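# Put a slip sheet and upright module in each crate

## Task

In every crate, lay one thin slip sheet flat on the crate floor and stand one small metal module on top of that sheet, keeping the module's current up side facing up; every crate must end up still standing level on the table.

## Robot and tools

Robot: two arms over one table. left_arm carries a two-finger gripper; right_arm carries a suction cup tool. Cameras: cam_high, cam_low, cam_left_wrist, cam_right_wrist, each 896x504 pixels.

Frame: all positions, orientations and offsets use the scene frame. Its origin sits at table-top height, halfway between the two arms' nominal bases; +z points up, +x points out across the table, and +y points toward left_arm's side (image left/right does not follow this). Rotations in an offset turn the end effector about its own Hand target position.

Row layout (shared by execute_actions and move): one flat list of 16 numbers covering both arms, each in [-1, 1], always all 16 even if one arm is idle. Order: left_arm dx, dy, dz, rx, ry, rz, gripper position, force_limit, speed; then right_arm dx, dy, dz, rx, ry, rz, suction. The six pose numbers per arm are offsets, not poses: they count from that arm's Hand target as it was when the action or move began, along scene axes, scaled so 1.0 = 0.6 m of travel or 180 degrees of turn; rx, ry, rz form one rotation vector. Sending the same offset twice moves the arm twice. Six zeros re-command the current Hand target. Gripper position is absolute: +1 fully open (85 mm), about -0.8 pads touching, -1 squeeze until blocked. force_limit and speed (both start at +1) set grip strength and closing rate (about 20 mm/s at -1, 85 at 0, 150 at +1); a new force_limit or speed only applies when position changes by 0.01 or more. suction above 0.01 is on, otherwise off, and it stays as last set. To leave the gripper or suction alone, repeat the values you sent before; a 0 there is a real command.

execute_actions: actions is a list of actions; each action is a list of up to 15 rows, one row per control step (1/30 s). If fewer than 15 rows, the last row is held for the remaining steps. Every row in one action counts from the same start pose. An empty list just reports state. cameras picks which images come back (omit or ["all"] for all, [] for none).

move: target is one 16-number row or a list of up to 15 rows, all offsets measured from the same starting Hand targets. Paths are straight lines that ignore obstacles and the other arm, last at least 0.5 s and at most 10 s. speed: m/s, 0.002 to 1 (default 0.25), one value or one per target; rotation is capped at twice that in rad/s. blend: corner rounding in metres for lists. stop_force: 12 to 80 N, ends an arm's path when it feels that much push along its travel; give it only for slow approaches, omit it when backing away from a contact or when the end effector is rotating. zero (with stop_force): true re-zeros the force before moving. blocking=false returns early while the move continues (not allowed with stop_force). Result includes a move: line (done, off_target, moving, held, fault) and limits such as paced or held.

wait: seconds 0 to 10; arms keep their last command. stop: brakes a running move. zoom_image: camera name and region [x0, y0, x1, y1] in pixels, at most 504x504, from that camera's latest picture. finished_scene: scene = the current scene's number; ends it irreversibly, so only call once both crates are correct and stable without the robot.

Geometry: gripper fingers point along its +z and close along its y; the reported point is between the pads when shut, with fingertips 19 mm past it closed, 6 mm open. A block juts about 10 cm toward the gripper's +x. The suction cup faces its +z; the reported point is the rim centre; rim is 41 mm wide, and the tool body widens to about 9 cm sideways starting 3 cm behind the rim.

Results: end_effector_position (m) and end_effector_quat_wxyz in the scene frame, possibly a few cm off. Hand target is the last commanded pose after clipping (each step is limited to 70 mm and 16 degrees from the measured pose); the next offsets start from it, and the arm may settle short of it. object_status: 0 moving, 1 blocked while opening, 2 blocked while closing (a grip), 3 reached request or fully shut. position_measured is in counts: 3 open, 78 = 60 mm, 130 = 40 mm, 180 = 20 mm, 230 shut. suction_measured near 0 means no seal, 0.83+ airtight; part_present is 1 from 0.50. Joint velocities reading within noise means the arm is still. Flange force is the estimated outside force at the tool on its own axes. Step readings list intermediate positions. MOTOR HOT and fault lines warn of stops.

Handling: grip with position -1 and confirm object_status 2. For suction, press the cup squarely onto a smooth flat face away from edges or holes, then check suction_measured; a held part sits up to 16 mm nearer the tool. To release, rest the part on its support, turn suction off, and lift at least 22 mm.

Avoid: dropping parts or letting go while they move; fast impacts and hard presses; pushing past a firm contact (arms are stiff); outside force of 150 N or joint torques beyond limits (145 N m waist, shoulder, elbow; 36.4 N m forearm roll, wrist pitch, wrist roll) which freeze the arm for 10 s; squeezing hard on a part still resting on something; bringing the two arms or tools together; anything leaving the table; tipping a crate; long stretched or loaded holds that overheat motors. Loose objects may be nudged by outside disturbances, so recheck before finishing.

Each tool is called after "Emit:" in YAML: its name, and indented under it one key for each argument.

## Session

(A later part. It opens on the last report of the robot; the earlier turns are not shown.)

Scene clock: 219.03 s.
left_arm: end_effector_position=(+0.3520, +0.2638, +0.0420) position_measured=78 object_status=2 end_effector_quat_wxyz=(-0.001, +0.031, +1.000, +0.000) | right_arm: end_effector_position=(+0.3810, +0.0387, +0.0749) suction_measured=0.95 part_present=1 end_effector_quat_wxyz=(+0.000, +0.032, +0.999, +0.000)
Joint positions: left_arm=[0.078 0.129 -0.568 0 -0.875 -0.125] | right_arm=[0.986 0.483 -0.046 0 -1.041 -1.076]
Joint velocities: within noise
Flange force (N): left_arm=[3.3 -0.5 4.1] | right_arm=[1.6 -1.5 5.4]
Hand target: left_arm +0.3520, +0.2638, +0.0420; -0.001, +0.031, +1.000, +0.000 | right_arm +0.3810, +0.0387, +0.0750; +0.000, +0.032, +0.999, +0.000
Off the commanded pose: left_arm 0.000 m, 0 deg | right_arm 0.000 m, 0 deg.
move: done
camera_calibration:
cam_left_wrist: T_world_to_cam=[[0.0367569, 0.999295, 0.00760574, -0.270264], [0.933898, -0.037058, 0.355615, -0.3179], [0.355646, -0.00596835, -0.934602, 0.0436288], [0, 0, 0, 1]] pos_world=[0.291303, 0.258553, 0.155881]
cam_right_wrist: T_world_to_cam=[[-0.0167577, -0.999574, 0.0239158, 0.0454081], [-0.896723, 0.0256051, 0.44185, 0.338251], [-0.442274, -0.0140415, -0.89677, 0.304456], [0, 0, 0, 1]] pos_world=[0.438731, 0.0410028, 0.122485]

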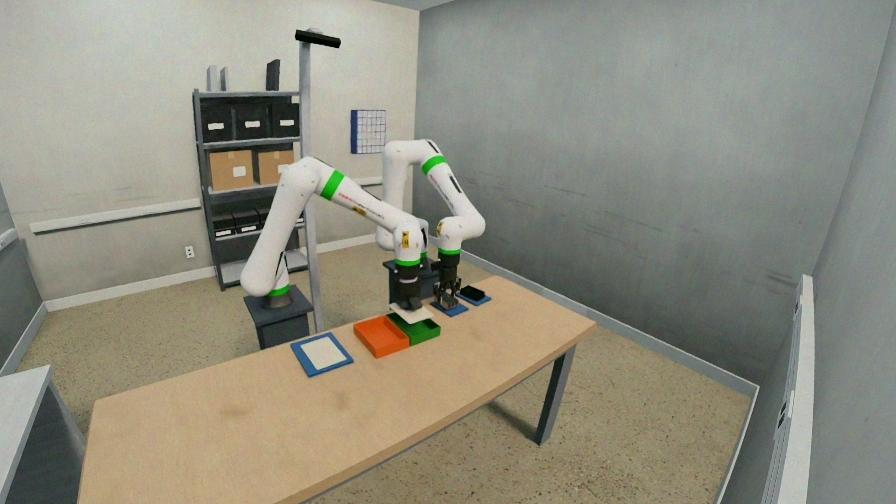

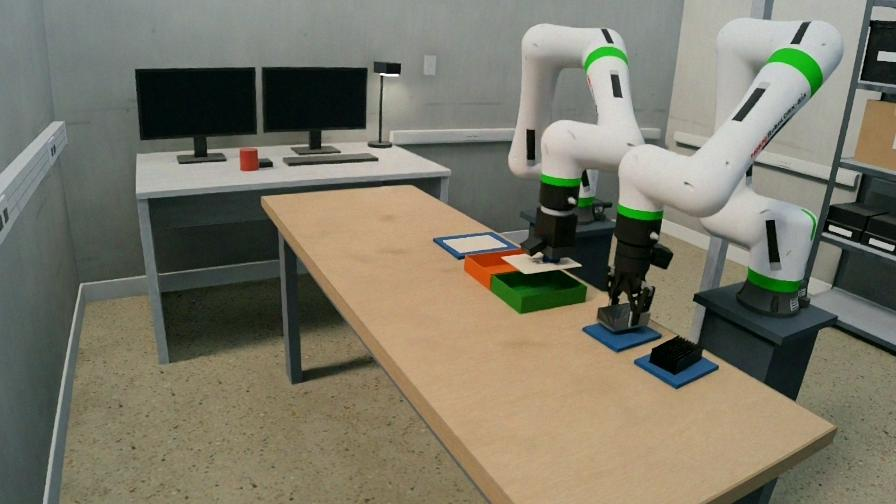

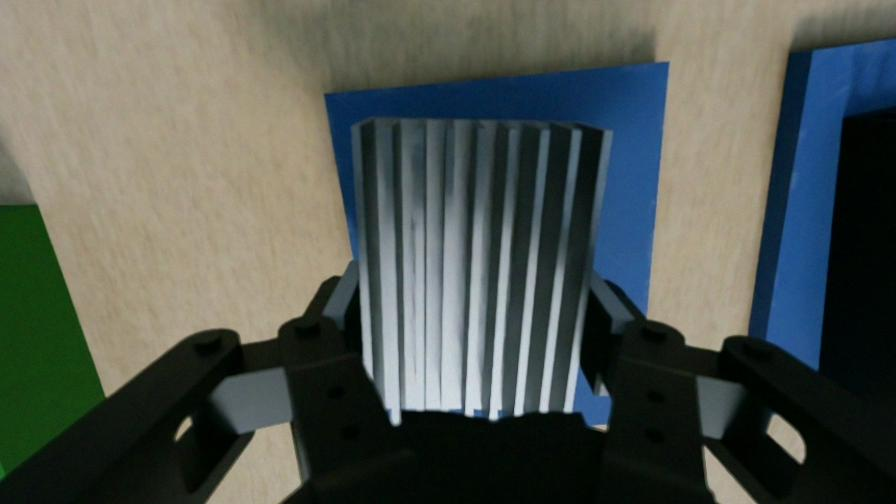

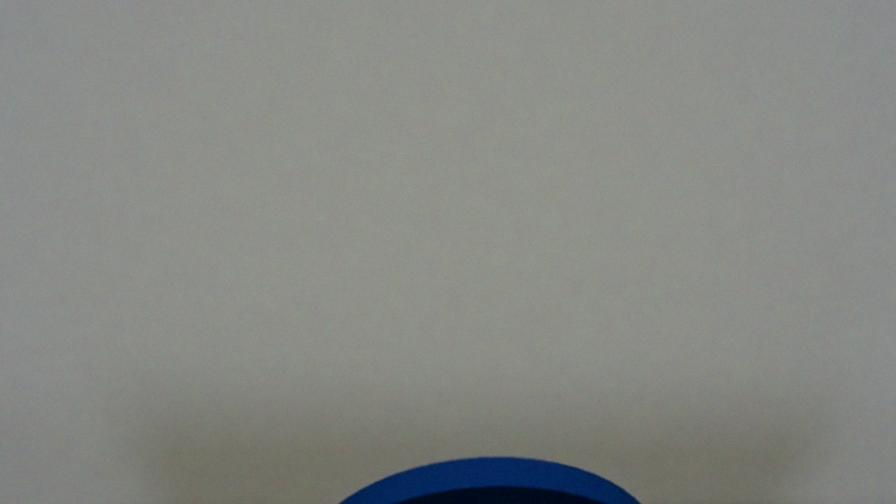

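Emit:
move:
  target: [0, 0, 0.08, 0, 0, 0, -1, -0.6, -1, 0.005, 0.0103, -0.065, 0, 0, 0, 1]
  speed: 0.08
  cameras: ["cam_low", "cam_high"]

Emit:
zoom_image:
  camera: "cam_low"
  region: [485, 245, 595, 320]

Emit:
zoom_image:
  camera: "cam_high"
  region: [380, 295, 445, 350]

Scene clock: 262.40 s.
left_arm: end_effector_position=(+0.3520, +0.2638, +0.0900) position_measured=78 object_status=2 end_effector_quat_wxyz=(-0.001, +0.031, +1.000, +0.000) | right_arm: end_effector_position=(+0.3840, +0.0448, +0.0359) suction_measured=0.95 part_present=1 end_effector_quat_wxyz=(+0.000, +0.032, +0.999, +0.000)
Joint positions: left_arm=[0.078 0.048 -0.519 0 -1.005 -0.124] | right_arm=[0.987 0.547 -0.053 0 -0.97 -1.077]
Joint velocities: within noise
Flange force (N): left_arm=[3.4 -0.5 4.7] | right_arm=[1.5 -1.5 5.1]
Hand target: left_arm +0.3520, +0.2638, +0.0900; -0.001, +0.031, +1.000, +0.000 | right_arm +0.3840, +0.0449, +0.0360; +0.000, +0.032, +0.999, +0.000
Off the commanded pose: left_arm 0.000 m, 0 deg | right_arm 0.000 m, 0 deg.
move: done
Images, in order (width x height): cam_high 896x504, cam_low 896x504.

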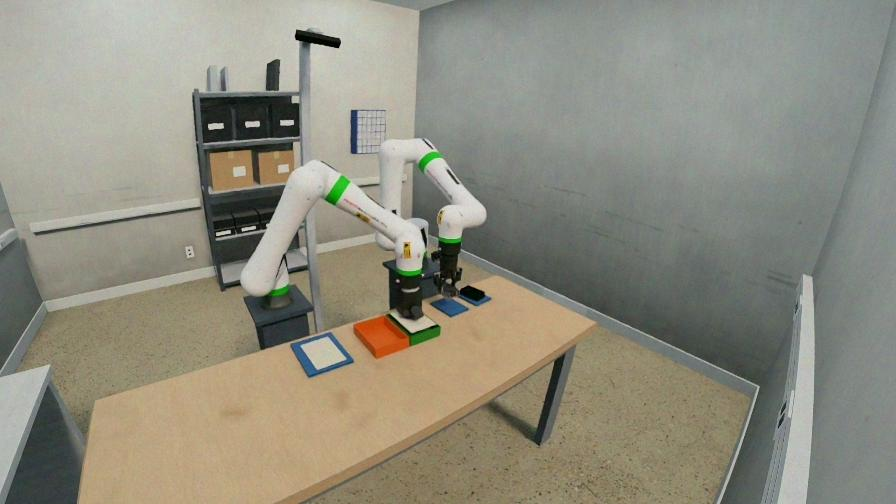

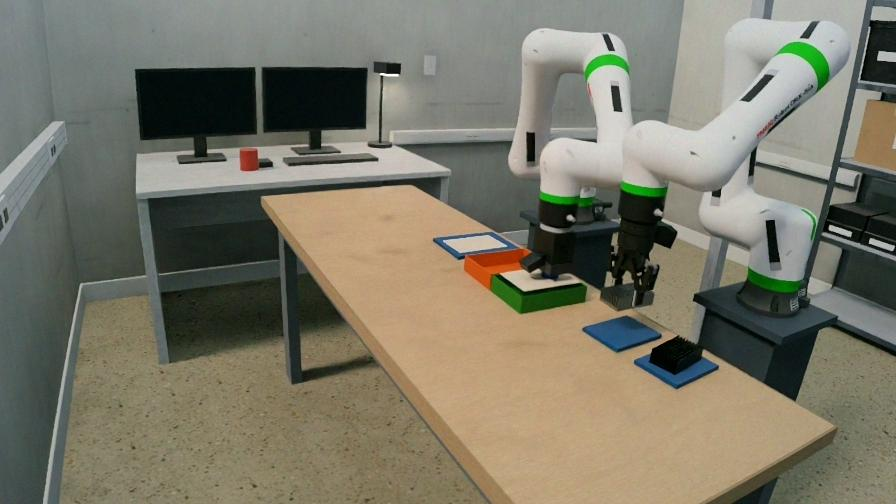

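Scaled by 4.582 from the camera's 896x504 image, which has a finer 1280x720 frame.

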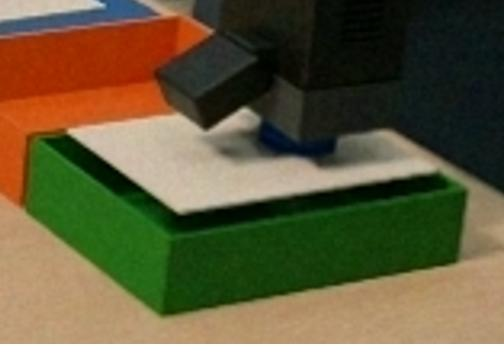

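Scaled by 7.754 from the camera's 896x504 image, which has a finer 1280x720 frame.

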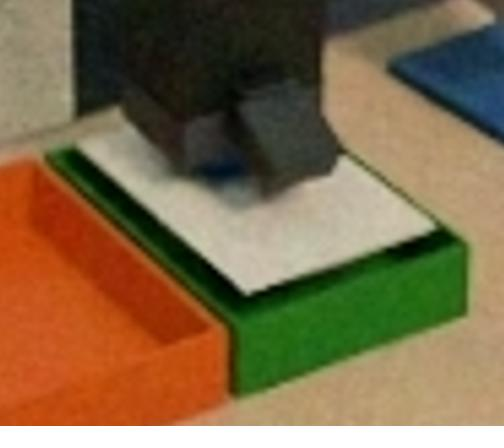

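Emit:
move:
  target: [0, 0, 0, 0, 0, 0, -1, -0.6, -1, 0.0012, 0, -0.1, 0, 0, 0, 1]
  speed: 0.022
  stop_force: 12
  cameras: ["cam_low", "cam_high"]

Emit:
execute_actions:
  actions:
    - [[0,0,0,0,0,0,-1,-0.6,-1,0,0,0.005,0,0,0,0]]
  cameras: ["cam_low"]

Emit:
zoom_image:
  camera: "cam_low"
  region: [485, 245, 595, 320]

Scene clock: 272.97 s.
left_arm: end_effector_position=(+0.3520, +0.2638, +0.0900) position_measured=78 object_status=2 end_effector_quat_wxyz=(-0.001, +0.031, +1.000, +0.000) | right_arm: end_effector_position=(+0.3847, +0.0450, -0.0111) suction_measured=0.95 part_present=1 end_effector_quat_wxyz=(+0.000, +0.032, +0.999, +0.000)
Joint positions: left_arm=[0.078 0.048 -0.519 0 -1.005 -0.124] | right_arm=[0.986 0.618 -0.074 0 -0.878 -1.076]
Joint velocities: within noise
Flange force (N): left_arm=[3.0 -0.2 4.5] | right_arm=[6.3 -6.1 -27.2]
Hand target: left_arm +0.3520, +0.2638, +0.0900; -0.001, +0.031, +1.000, +0.000 | right_arm +0.3846, +0.0449, -0.0111; +0.000, +0.032, +0.999, +0.000 (not the last commanded pose)
Off the commanded pose: left_arm 0.000 m, 0 deg | right_arm 0.013 m, 0 deg.
move: contact (right_arm)
Images, in order (width x height): cam_high 896x504, cam_low 896x504.

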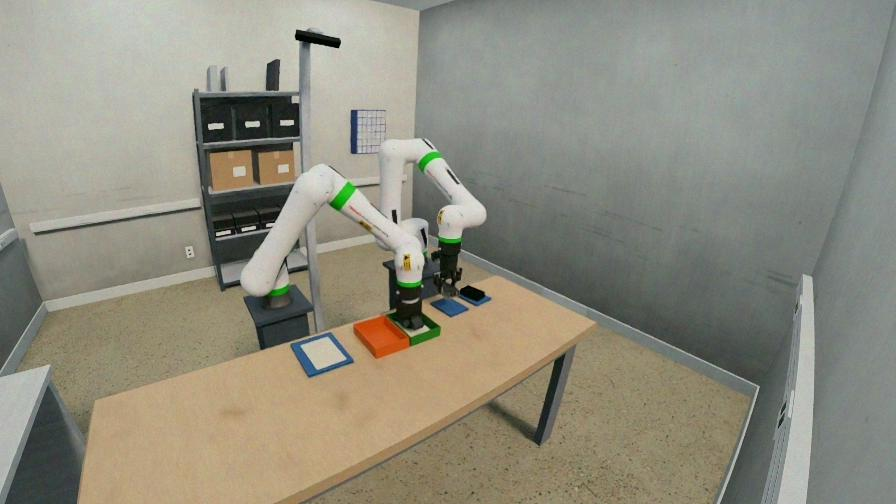

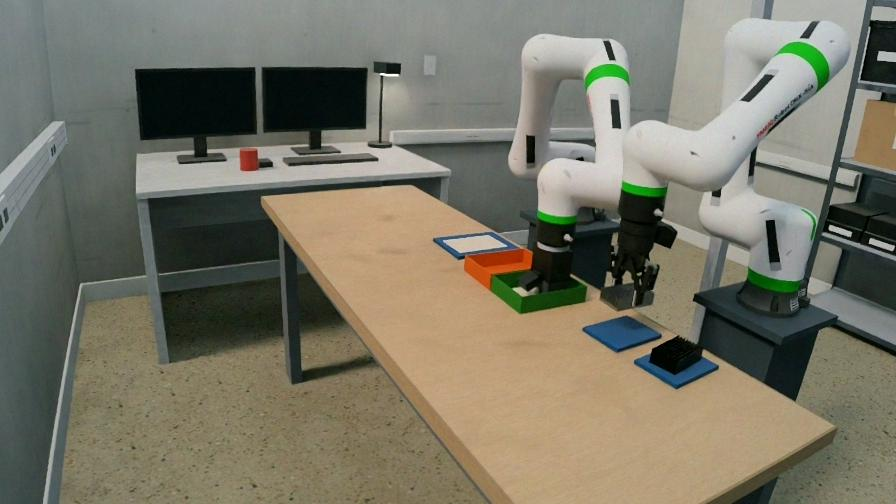

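Scene clock: 273.67 s.
left_arm: end_effector_position=(+0.3520, +0.2638, +0.0900) position_measured=78 object_status=2 end_effector_quat_wxyz=(-0.001, +0.031, +1.000, +0.000) | right_arm: end_effector_position=(+0.3846, +0.0449, -0.0081) suction_measured=0.00 part_present=0 end_effector_quat_wxyz=(+0.000, +0.032, +0.999, +0.000)
Joint positions: left_arm=[0.078 0.048 -0.519 0 -1.005 -0.124] | right_arm=[0.986 0.613 -0.073 0 -0.884 -1.076]
Joint velocities: within noise
Flange force (N): left_arm=[3.2 -0.1 4.5] | right_arm=[2.7 -3.3 -8.8]
Hand target: left_arm +0.3520, +0.2638, +0.0900; -0.001, +0.031, +1.000, +0.000 | right_arm +0.3846, +0.0449, -0.0081; +0.000, +0.032, +0.999, +0.000
Off the commanded pose: left_arm 0.000 m, 0 deg | right_arm 0.000 m, 0 deg.
Step readings (end_effector_position of left_arm | right_arm):
0: (+0.3520, +0.2638, +0.0900) | (+0.3847, +0.0450, -0.0111)
1: (+0.3520, +0.2638, +0.0900) | (+0.3847, +0.0450, -0.0109)
2: (+0.3520, +0.2638, +0.0900) | (+0.3846, +0.0448, -0.0094)
4: (+0.3520, +0.2638, +0.0900) | (+0.3846, +0.0449, -0.0083)
8: (+0.3520, +0.2638, +0.0900) | (+0.3846, +0.0449, -0.0081)
15: (+0.3520, +0.2638, +0.0900) | (+0.3846, +0.0449, -0.0081)
Images, in order (width x height): cam_low 896x504.

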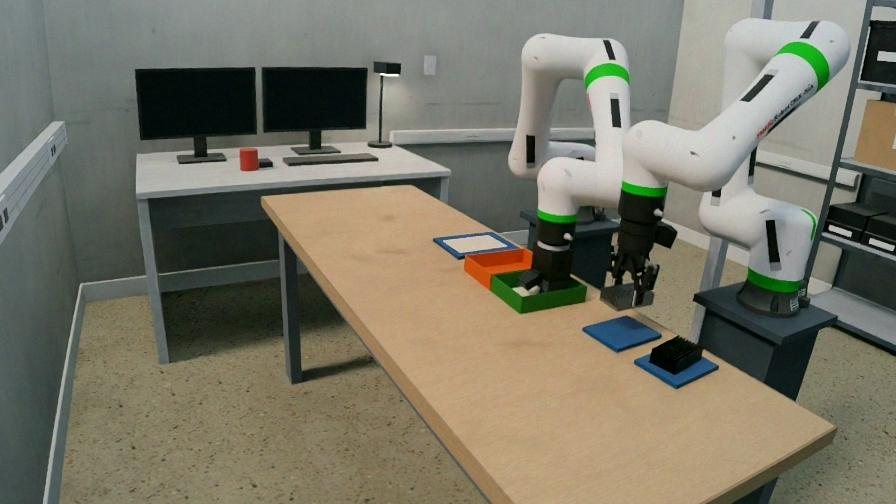

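Scaled by 4.582 from the camera's 896x504 image, which has a finer 1280x720 frame.

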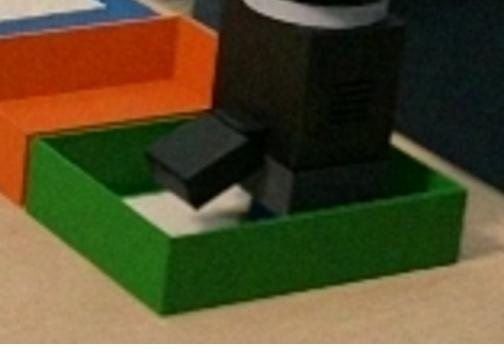

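Emit:
move:
  target:
    - [0, 0, 0.02, 0, 0, 0, -1, -0.6, -1, 0, 0, 0.0833, 0, 0, 0, 0]
    - [0, 0, 0.0833, 0, 0, 0, -1, -0.6, -1, 0, 0, 0.24, 0, 0, 0, 0]
    - [0.1075, -0.3688, 0.0833, 0, 0, 0.0106, -1, -0.6, -1, -0.0577, -0.6092, 0.2135, 0, 0, 0.0194, 0]
  speed: [0.08, 0.2, 0.3]
  blend: [0.01, 0.02, 0]

Emit:
zoom_image:
  camera: "cam_low"
  region: [485, 235, 605, 320]

Emit:
zoom_image:
  camera: "cam_high"
  region: [370, 285, 455, 350]

Scene clock: 289.80 s.
left_arm: end_effector_position=(+0.4165, +0.0425, +0.1400) position_measured=78 object_status=2 end_effector_quat_wxyz=(-0.001, +0.014, +1.000, +0.000) | right_arm: end_effector_position=(+0.3500, -0.3206, +0.1200) suction_measured=0.00 part_present=0 end_effector_quat_wxyz=(+0.000, +0.002, +1.000, +0.000)
Joint positions: left_arm=[-0.374 0.358 -0.012 0.001 -1.202 0.361] | right_arm=[0.449 -0.032 -0.565 0 -1.037 -0.478]
Joint velocities: within noise
Flange force (N): left_arm=[3.5 1.4 4.8] | right_arm=[1.1 -0.1 5.5]
Hand target: left_arm +0.4165, +0.0425, +0.1400; -0.001, +0.014, +1.000, +0.000 | right_arm +0.3500, -0.3206, +0.1200; +0.000, +0.002, +1.000, +0.000
Off the commanded pose: left_arm 0.000 m, 0 deg | right_arm 0.000 m, 0 deg.
move: done
camera_calibration:
cam_left_wrist: T_world_to_cam=[[0.00341749, 0.999965, 0.00758215, -0.0384573], [0.934619, -0.00589047, 0.355601, -0.42281], [0.355633, 0.00587116, -0.934607, 0.110461], [0, 0, 0, 1]] pos_world=[0.356014, 0.0353169, 0.253881]
cam_right_wrist: T_world_to_cam=[[0.0441717, -0.998745, 0.0236202, -0.336238], [-0.896708, -0.0292137, 0.441658, 0.282176], [-0.440413, -0.0406892, -0.896873, 0.316955], [0, 0, 0, 1]] pos_world=[0.407473, -0.314675, 0.167585]

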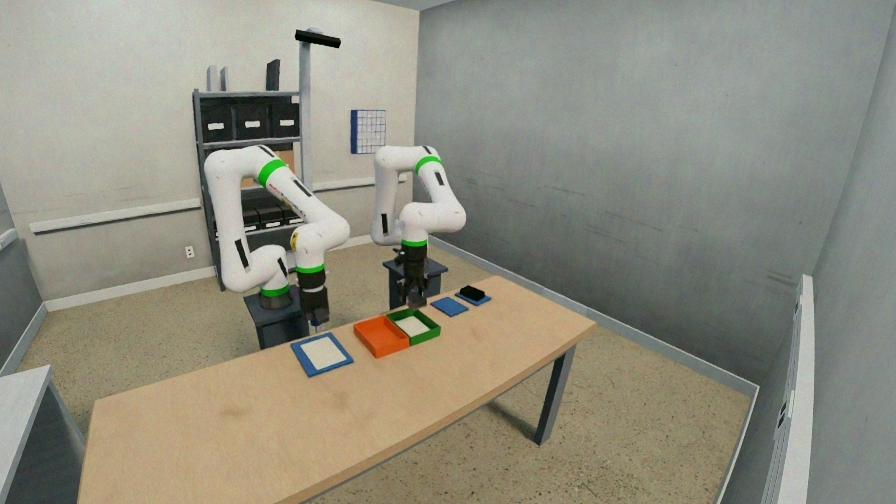

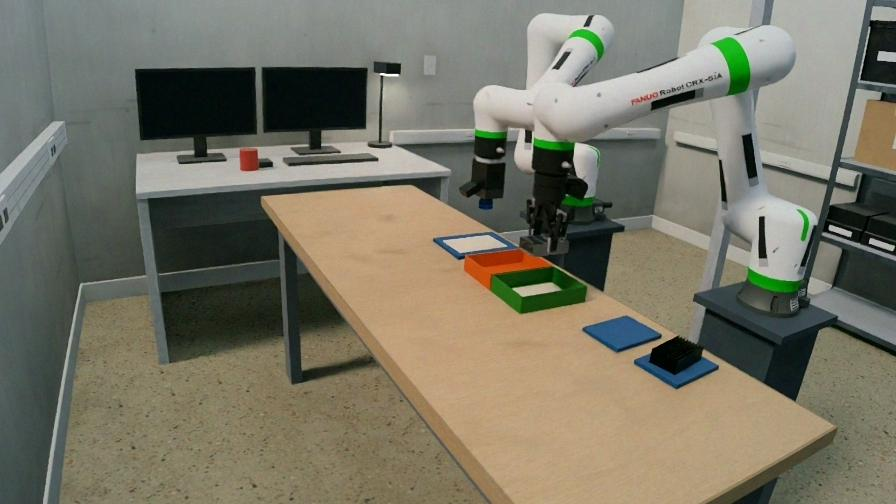

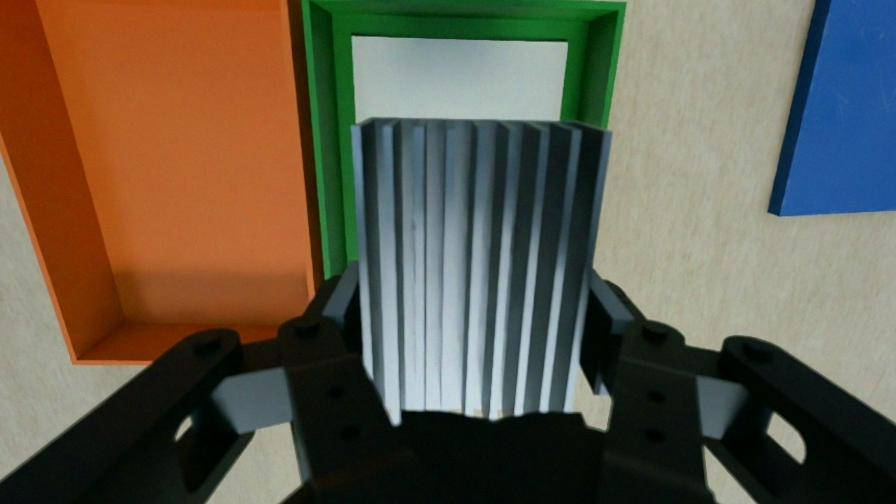

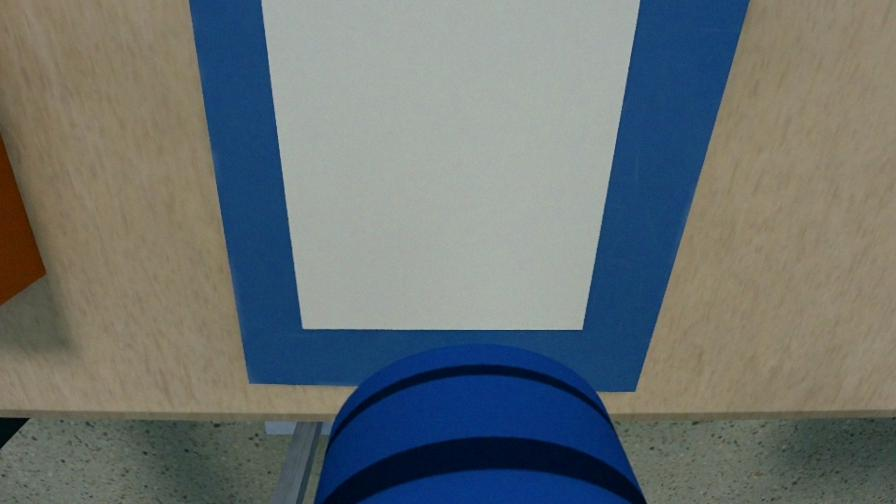

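Scaled by 4.200 from the camera's 896x504 image, which has a finer 1280x720 frame.

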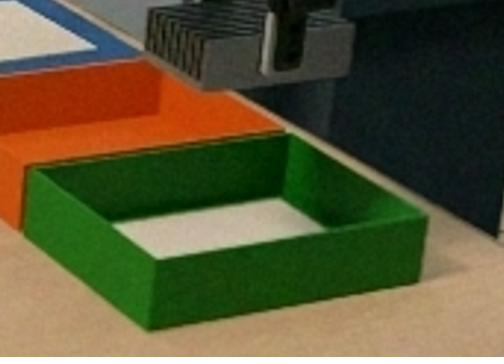

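Scaled by 5.929 from the camera's 896x504 image, which has a finer 1280x720 frame.

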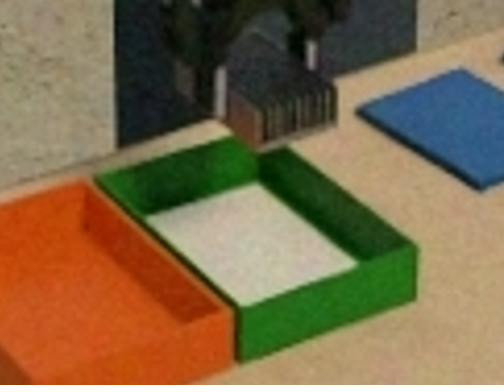

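Emit:
move:
  target: [-0.0025, -0.0033, -0.1583, 0, 0, 0, -1, -0.6, -1, 0.0, 0.0005, -0.125, 0, 0, 0, 0]
  speed: 0.15
  cameras: []

Emit:
move:
  target: [0, 0, -0.05, 0, 0, 0, -1, -0.6, -1, 0.0, 0.0, -0.0917, 0, 0, 0, 1]
  speed: 0.02
  stop_force: 12

Scene clock: 305.50 s.
left_arm: end_effector_position=(+0.4150, +0.0405, +0.0450) position_measured=78 object_status=2 end_effector_quat_wxyz=(-0.001, +0.014, +1.000, +0.000) | right_arm: end_effector_position=(+0.3500, -0.3202, +0.0450) suction_measured=0.00 part_present=0 end_effector_quat_wxyz=(+0.000, +0.002, +1.000, +0.000)
Joint positions: left_arm=[-0.378 0.463 -0.11 0.001 -0.998 0.365] | right_arm=[0.45 0.101 -0.644 -0.001 -0.825 -0.479]
Joint velocities: within noise
Flange force (N): left_arm=[3.8 1.8 4.2] | right_arm=[2.8 -0.1 5.1]
Hand target: left_arm +0.4150, +0.0405, +0.0450; -0.001, +0.014, +1.000, +0.000 | right_arm +0.3500, -0.3203, +0.0450; +0.000, +0.002, +1.000, +0.000
Off the commanded pose: left_arm 0.000 m, 0 deg | right_arm 0.000 m, 0 deg.
move: done
No camera images: "cameras" was empty.

Scene clock: 308.57 s.
left_arm: end_effector_position=(+0.4150, +0.0404, +0.0253) position_measured=78 object_status=2 end_effector_quat_wxyz=(-0.001, +0.014, +1.000, +0.000) | right_arm: end_effector_position=(+0.3501, -0.3202, -0.0047) suction_measured=0.95 part_present=1 end_effector_quat_wxyz=(+0.000, +0.002, +1.000, +0.000)
Joint positions: left_arm=[-0.378 0.49 -0.124 0.001 -0.957 0.365] | right_arm=[0.45 0.213 -0.677 -0.001 -0.68 -0.478]
Joint velocities: within noise
Flange force (N): left_arm=[5.8 5.3 -19.3] | right_arm=[14.7 -1.5 -43.1]
Hand target: left_arm +0.4150, +0.0404, +0.0253; -0.001, +0.014, +1.000, +0.000 (not the last commanded pose) | right_arm +0.3501, -0.3202, -0.0047; +0.000, +0.002, +1.000, +0.000 (not the last commanded pose)
Off the commanded pose: left_arm 0.010 m, 0 deg | right_arm 0.005 m, 0 deg.
move: contact (left_arm, right_arm)
camera_calibration:
cam_left_wrist: T_world_to_cam=[[0.00339502, 0.999967, 0.00736002, -0.035444], [0.934573, -0.00579122, 0.355723, -0.380731], [0.355754, 0.00567079, -0.934562, 0.00372978], [0, 0, 0, 1]] pos_world=[0.354614, 0.0332168, 0.139181]
cam_right_wrist: T_world_to_cam=[[0.0441707, -0.998745, 0.0236256, -0.332997], [-0.896748, -0.0292141, 0.441577, 0.337369], [-0.440333, -0.040691, -0.896912, 0.20514], [0, 0, 0, 1]] pos_world=[0.407573, -0.314375, 0.0428853]

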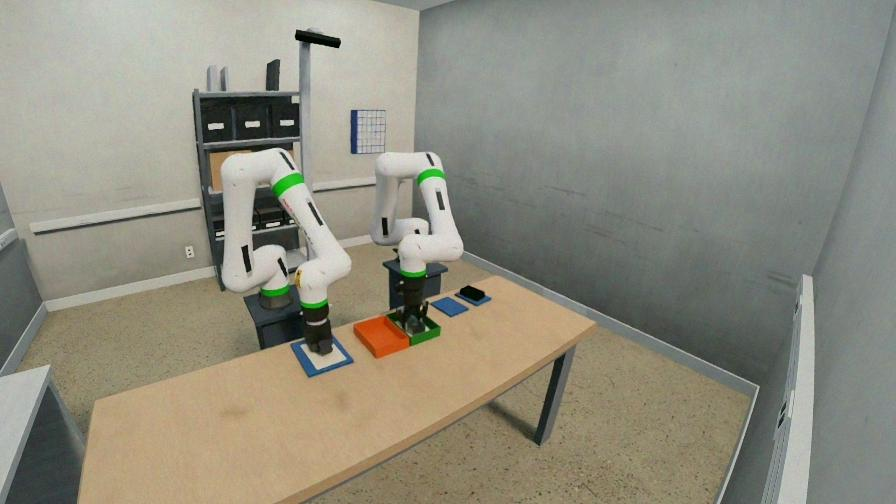

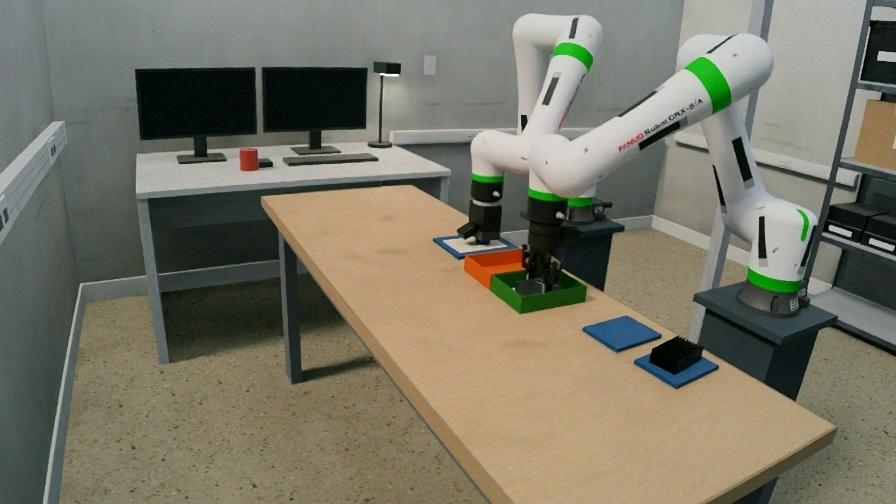

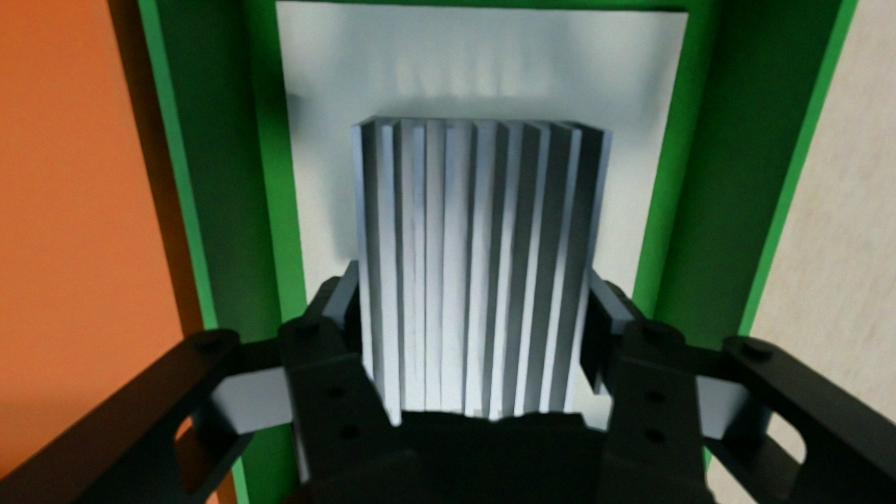

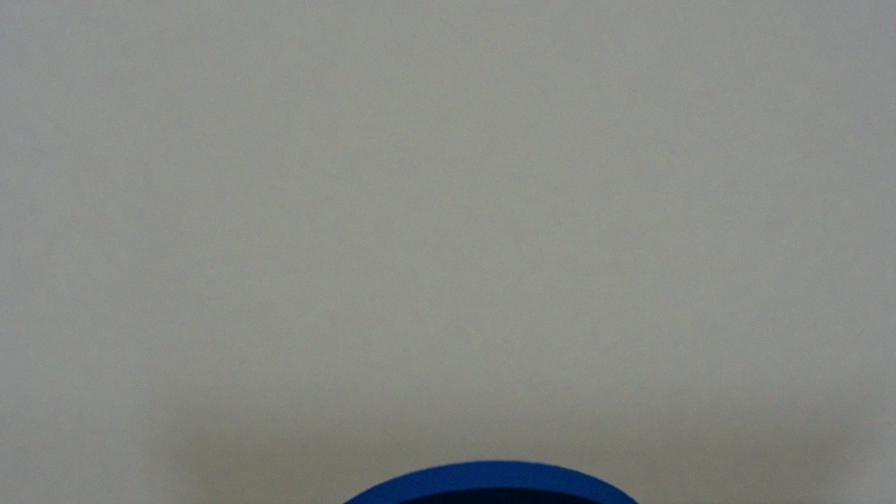

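Emit:
move:
  target:
    - [0, 0, 0.0013, 0, 0, 0, 0.75, -0.6, -0.5, 0, 0, 0.04, 0, 0, 0, 1]
    - [0, 0, 0.1667, 0, 0, 0, 0.75, -0.6, -0.5, 0, 0, 0.2245, 0, 0, 0, 1]
  speed: [0.04, 0.12]

Emit:
zoom_image:
  camera: "cam_low"
  region: [420, 180, 620, 330]

Scene clock: 315.23 s.
left_arm: end_effector_position=(+0.4150, +0.0405, +0.1254) position_measured=35 object_status=3 end_effector_quat_wxyz=(-0.001, +0.014, +1.000, +0.000) | right_arm: end_effector_position=(+0.3501, -0.3203, +0.1300) suction_measured=0.95 part_present=1 end_effector_quat_wxyz=(+0.000, +0.002, +1.000, +0.000)
Joint positions: left_arm=[-0.378 0.371 -0.031 0.001 -1.17 0.365] | right_arm=[0.45 -0.046 -0.552 0 -1.064 -0.479]
Joint velocities: within noise
Flange force (N): left_arm=[3.9 1.9 2.7] | right_arm=[2.0 -0.4 4.9]
Hand target: left_arm +0.4150, +0.0404, +0.1254; -0.001, +0.014, +1.000, +0.000 | right_arm +0.3501, -0.3202, +0.1300; +0.000, +0.002, +1.000, +0.000
Off the commanded pose: left_arm 0.000 m, 0 deg | right_arm 0.000 m, 0 deg.
move: done
camera_calibration:
cam_left_wrist: T_world_to_cam=[[0.00339546, 0.999967, 0.00736068, -0.036281], [0.93454, -0.0057924, 0.355811, -0.416347], [0.355842, 0.00567071, -0.934529, 0.0972402], [0, 0, 0, 1]] pos_world=[0.354614, 0.0333168, 0.239282]
cam_right_wrist: T_world_to_cam=[[0.0441262, -0.998744, 0.023754, -0.336279], [-0.896711, -0.0291139, 0.441658, 0.277798], [-0.440412, -0.0407891, -0.896869, 0.3259], [0, 0, 0, 1]] pos_world=[0.407473, -0.314476, 0.177585]

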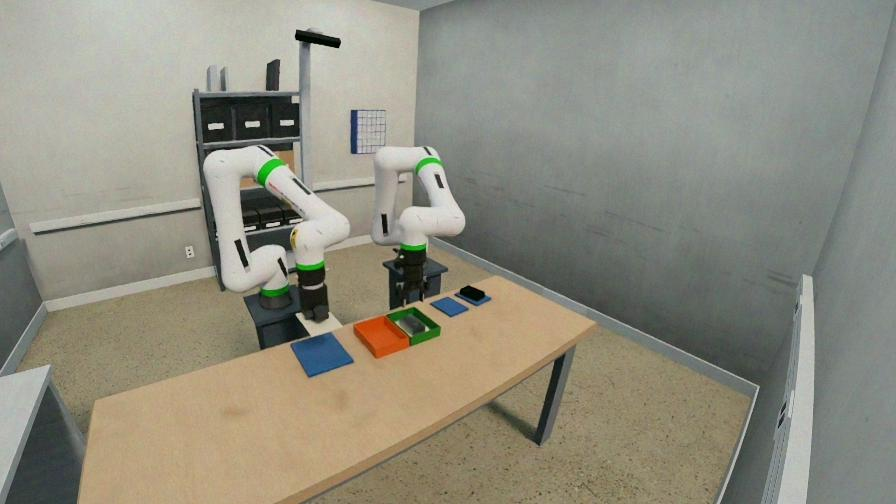

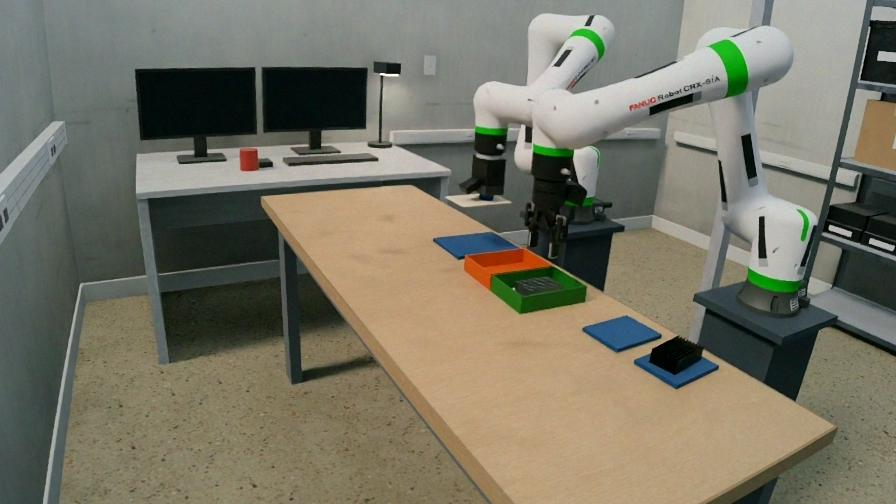

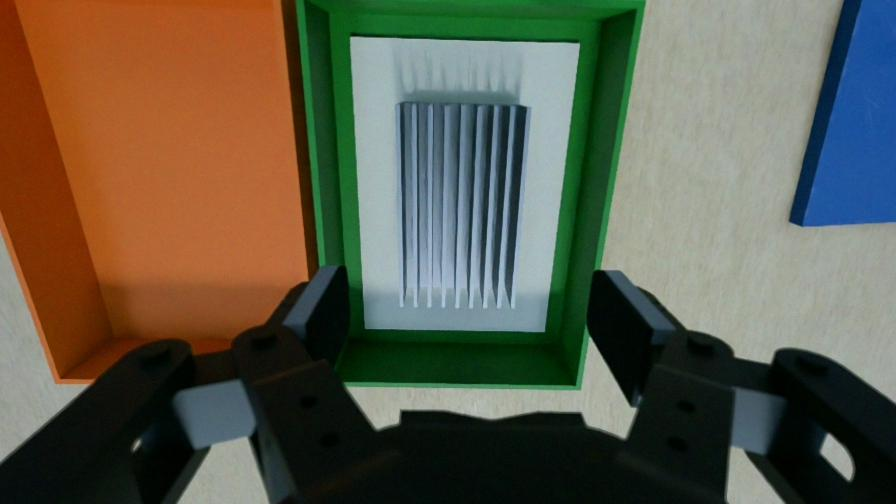

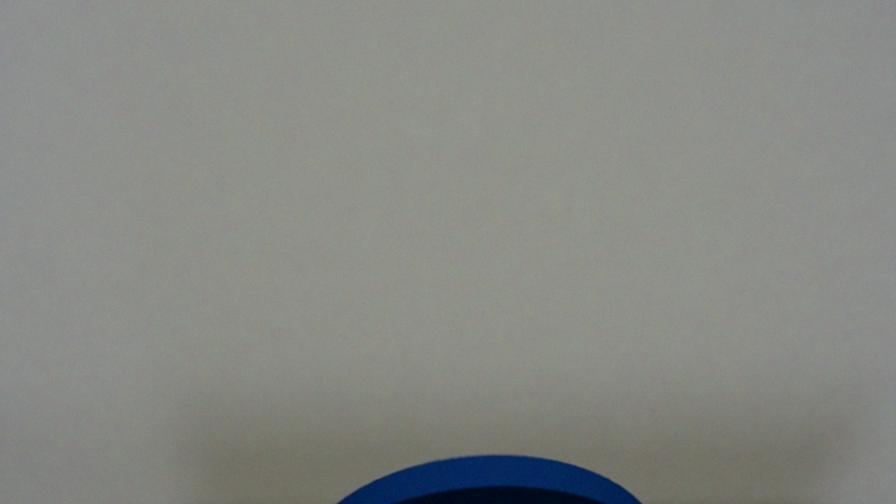

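Scaled by 2.520 from the camera's 896x504 image, which has a finer 1280x720 frame.

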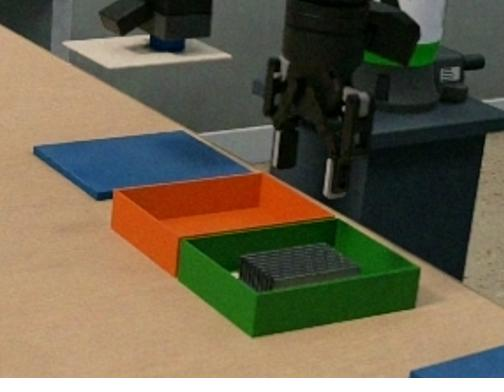

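Emit:
move:
  target:
    - [-0.1117, 0.6252, 0.0077, 0, 0, 0.06, 1, -0.6, -0.5, 0.0498, 0.3748, 0, 0, 0, -0.0133, 1]
    - [-0.1117, 0.6252, -0.0923, 0, 0, 0.06, 1, -0.6, -0.5, 0.0498, 0.3748, -0.1167, 0, 0, -0.0133, 1]
  speed: [0.3, 0.12]
  blend: [0.02, 0]

Emit:
zoom_image:
  camera: "cam_low"
  region: [455, 225, 565, 300]

Emit:
zoom_image:
  camera: "cam_high"
  region: [345, 295, 420, 360]

Scene clock: 337.20 s.
left_arm: end_effector_position=(+0.3480, +0.4156, +0.0700) position_measured=3 object_status=3 end_effector_quat_wxyz=(-0.001, -0.080, +0.997, +0.000) | right_arm: end_effector_position=(+0.3799, -0.0954, +0.0600) suction_measured=0.95 part_present=1 end_effector_quat_wxyz=(+0.000, +0.023, +1.000, +0.000)
Joint positions: left_arm=[0.476 0.041 -0.583 0 -0.948 -0.3] | right_arm=[0.833 0.319 -0.325 0 -0.926 -0.904]
Joint velocities: within noise
Flange force (N): left_arm=[3.0 -1.2 2.4] | right_arm=[2.4 -1.6 5.0]
Hand target: left_arm +0.3480, +0.4156, +0.0700; -0.001, -0.080, +0.997, +0.000 | right_arm +0.3800, -0.0954, +0.0600; +0.000, +0.023, +1.000, +0.000
Off the commanded pose: left_arm 0.000 m, 0 deg | right_arm 0.000 m, 0 deg.
move: done
camera_calibration:
cam_left_wrist: T_world_to_cam=[[-0.184105, 0.982879, 0.00740599, -0.338346], [0.919086, 0.169475, 0.35575, -0.399294], [0.348404, 0.072302, -0.934552, 0.0420808], [0, 0, 0, 1]] pos_world=[0.290033, 0.397181, 0.183881]
cam_right_wrist: T_world_to_cam=[[0.00237718, -0.999719, 0.0236032, -0.0954441], [-0.897135, 0.00829471, 0.441679, 0.345781], [-0.44175, -0.0222252, -0.896863, 0.287733], [0, 0, 0, 1]] pos_world=[0.437545, -0.0918905, 0.107585]

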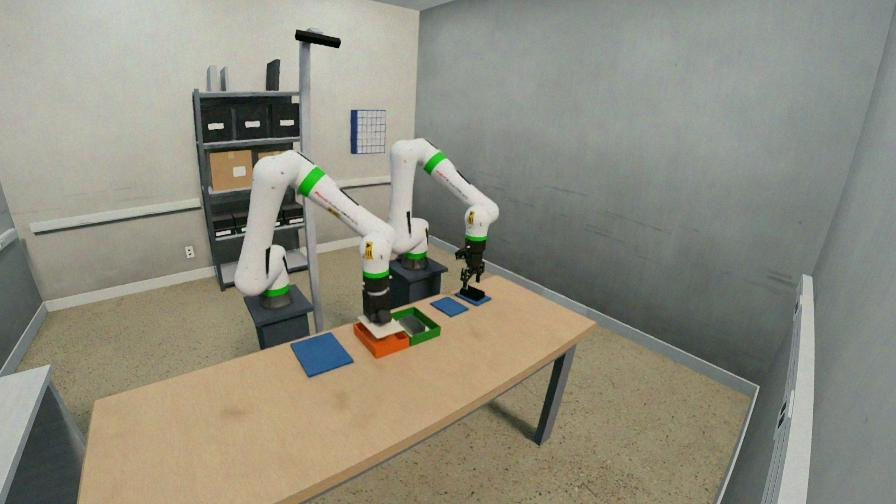

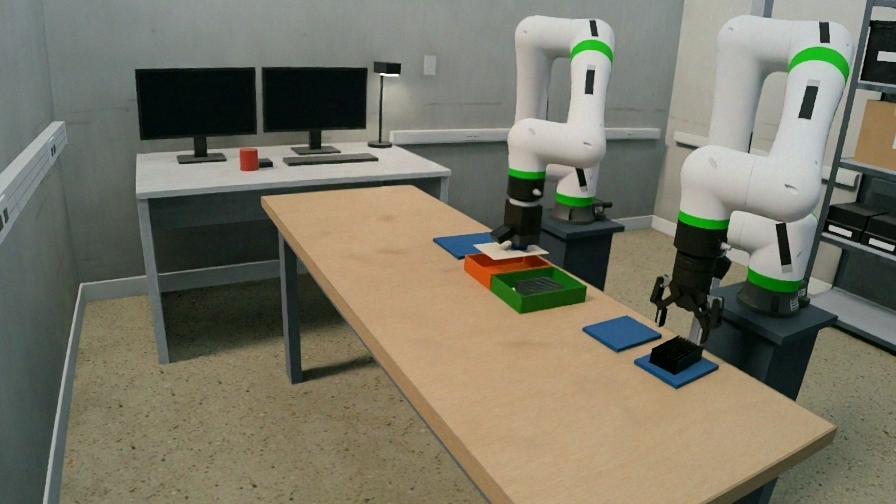

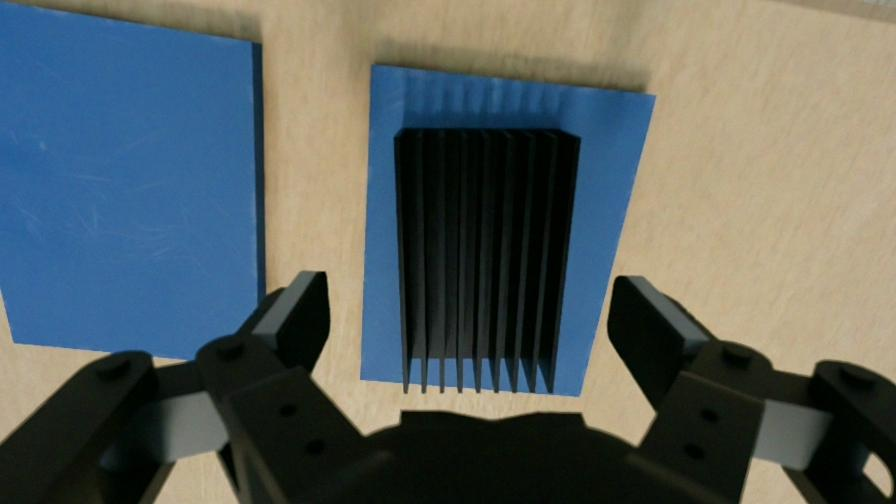

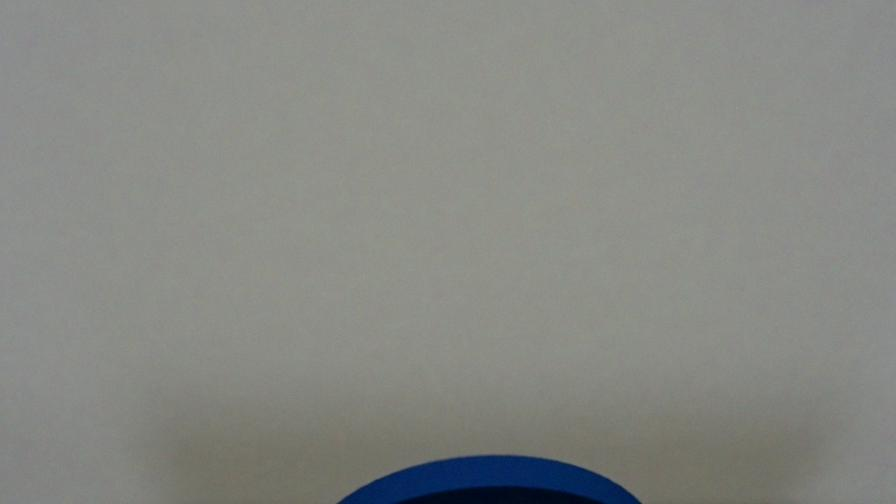

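Scaled by 4.582 from the camera's 896x504 image, which has a finer 1280x720 frame.

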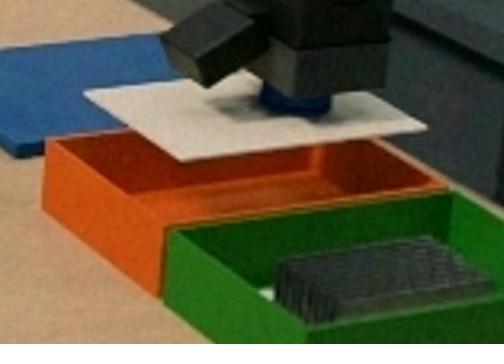

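Scaled by 6.720 from the camera's 896x504 image, which has a finer 1280x720 frame.

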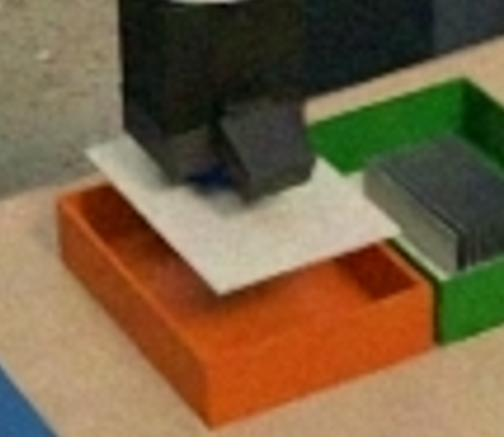

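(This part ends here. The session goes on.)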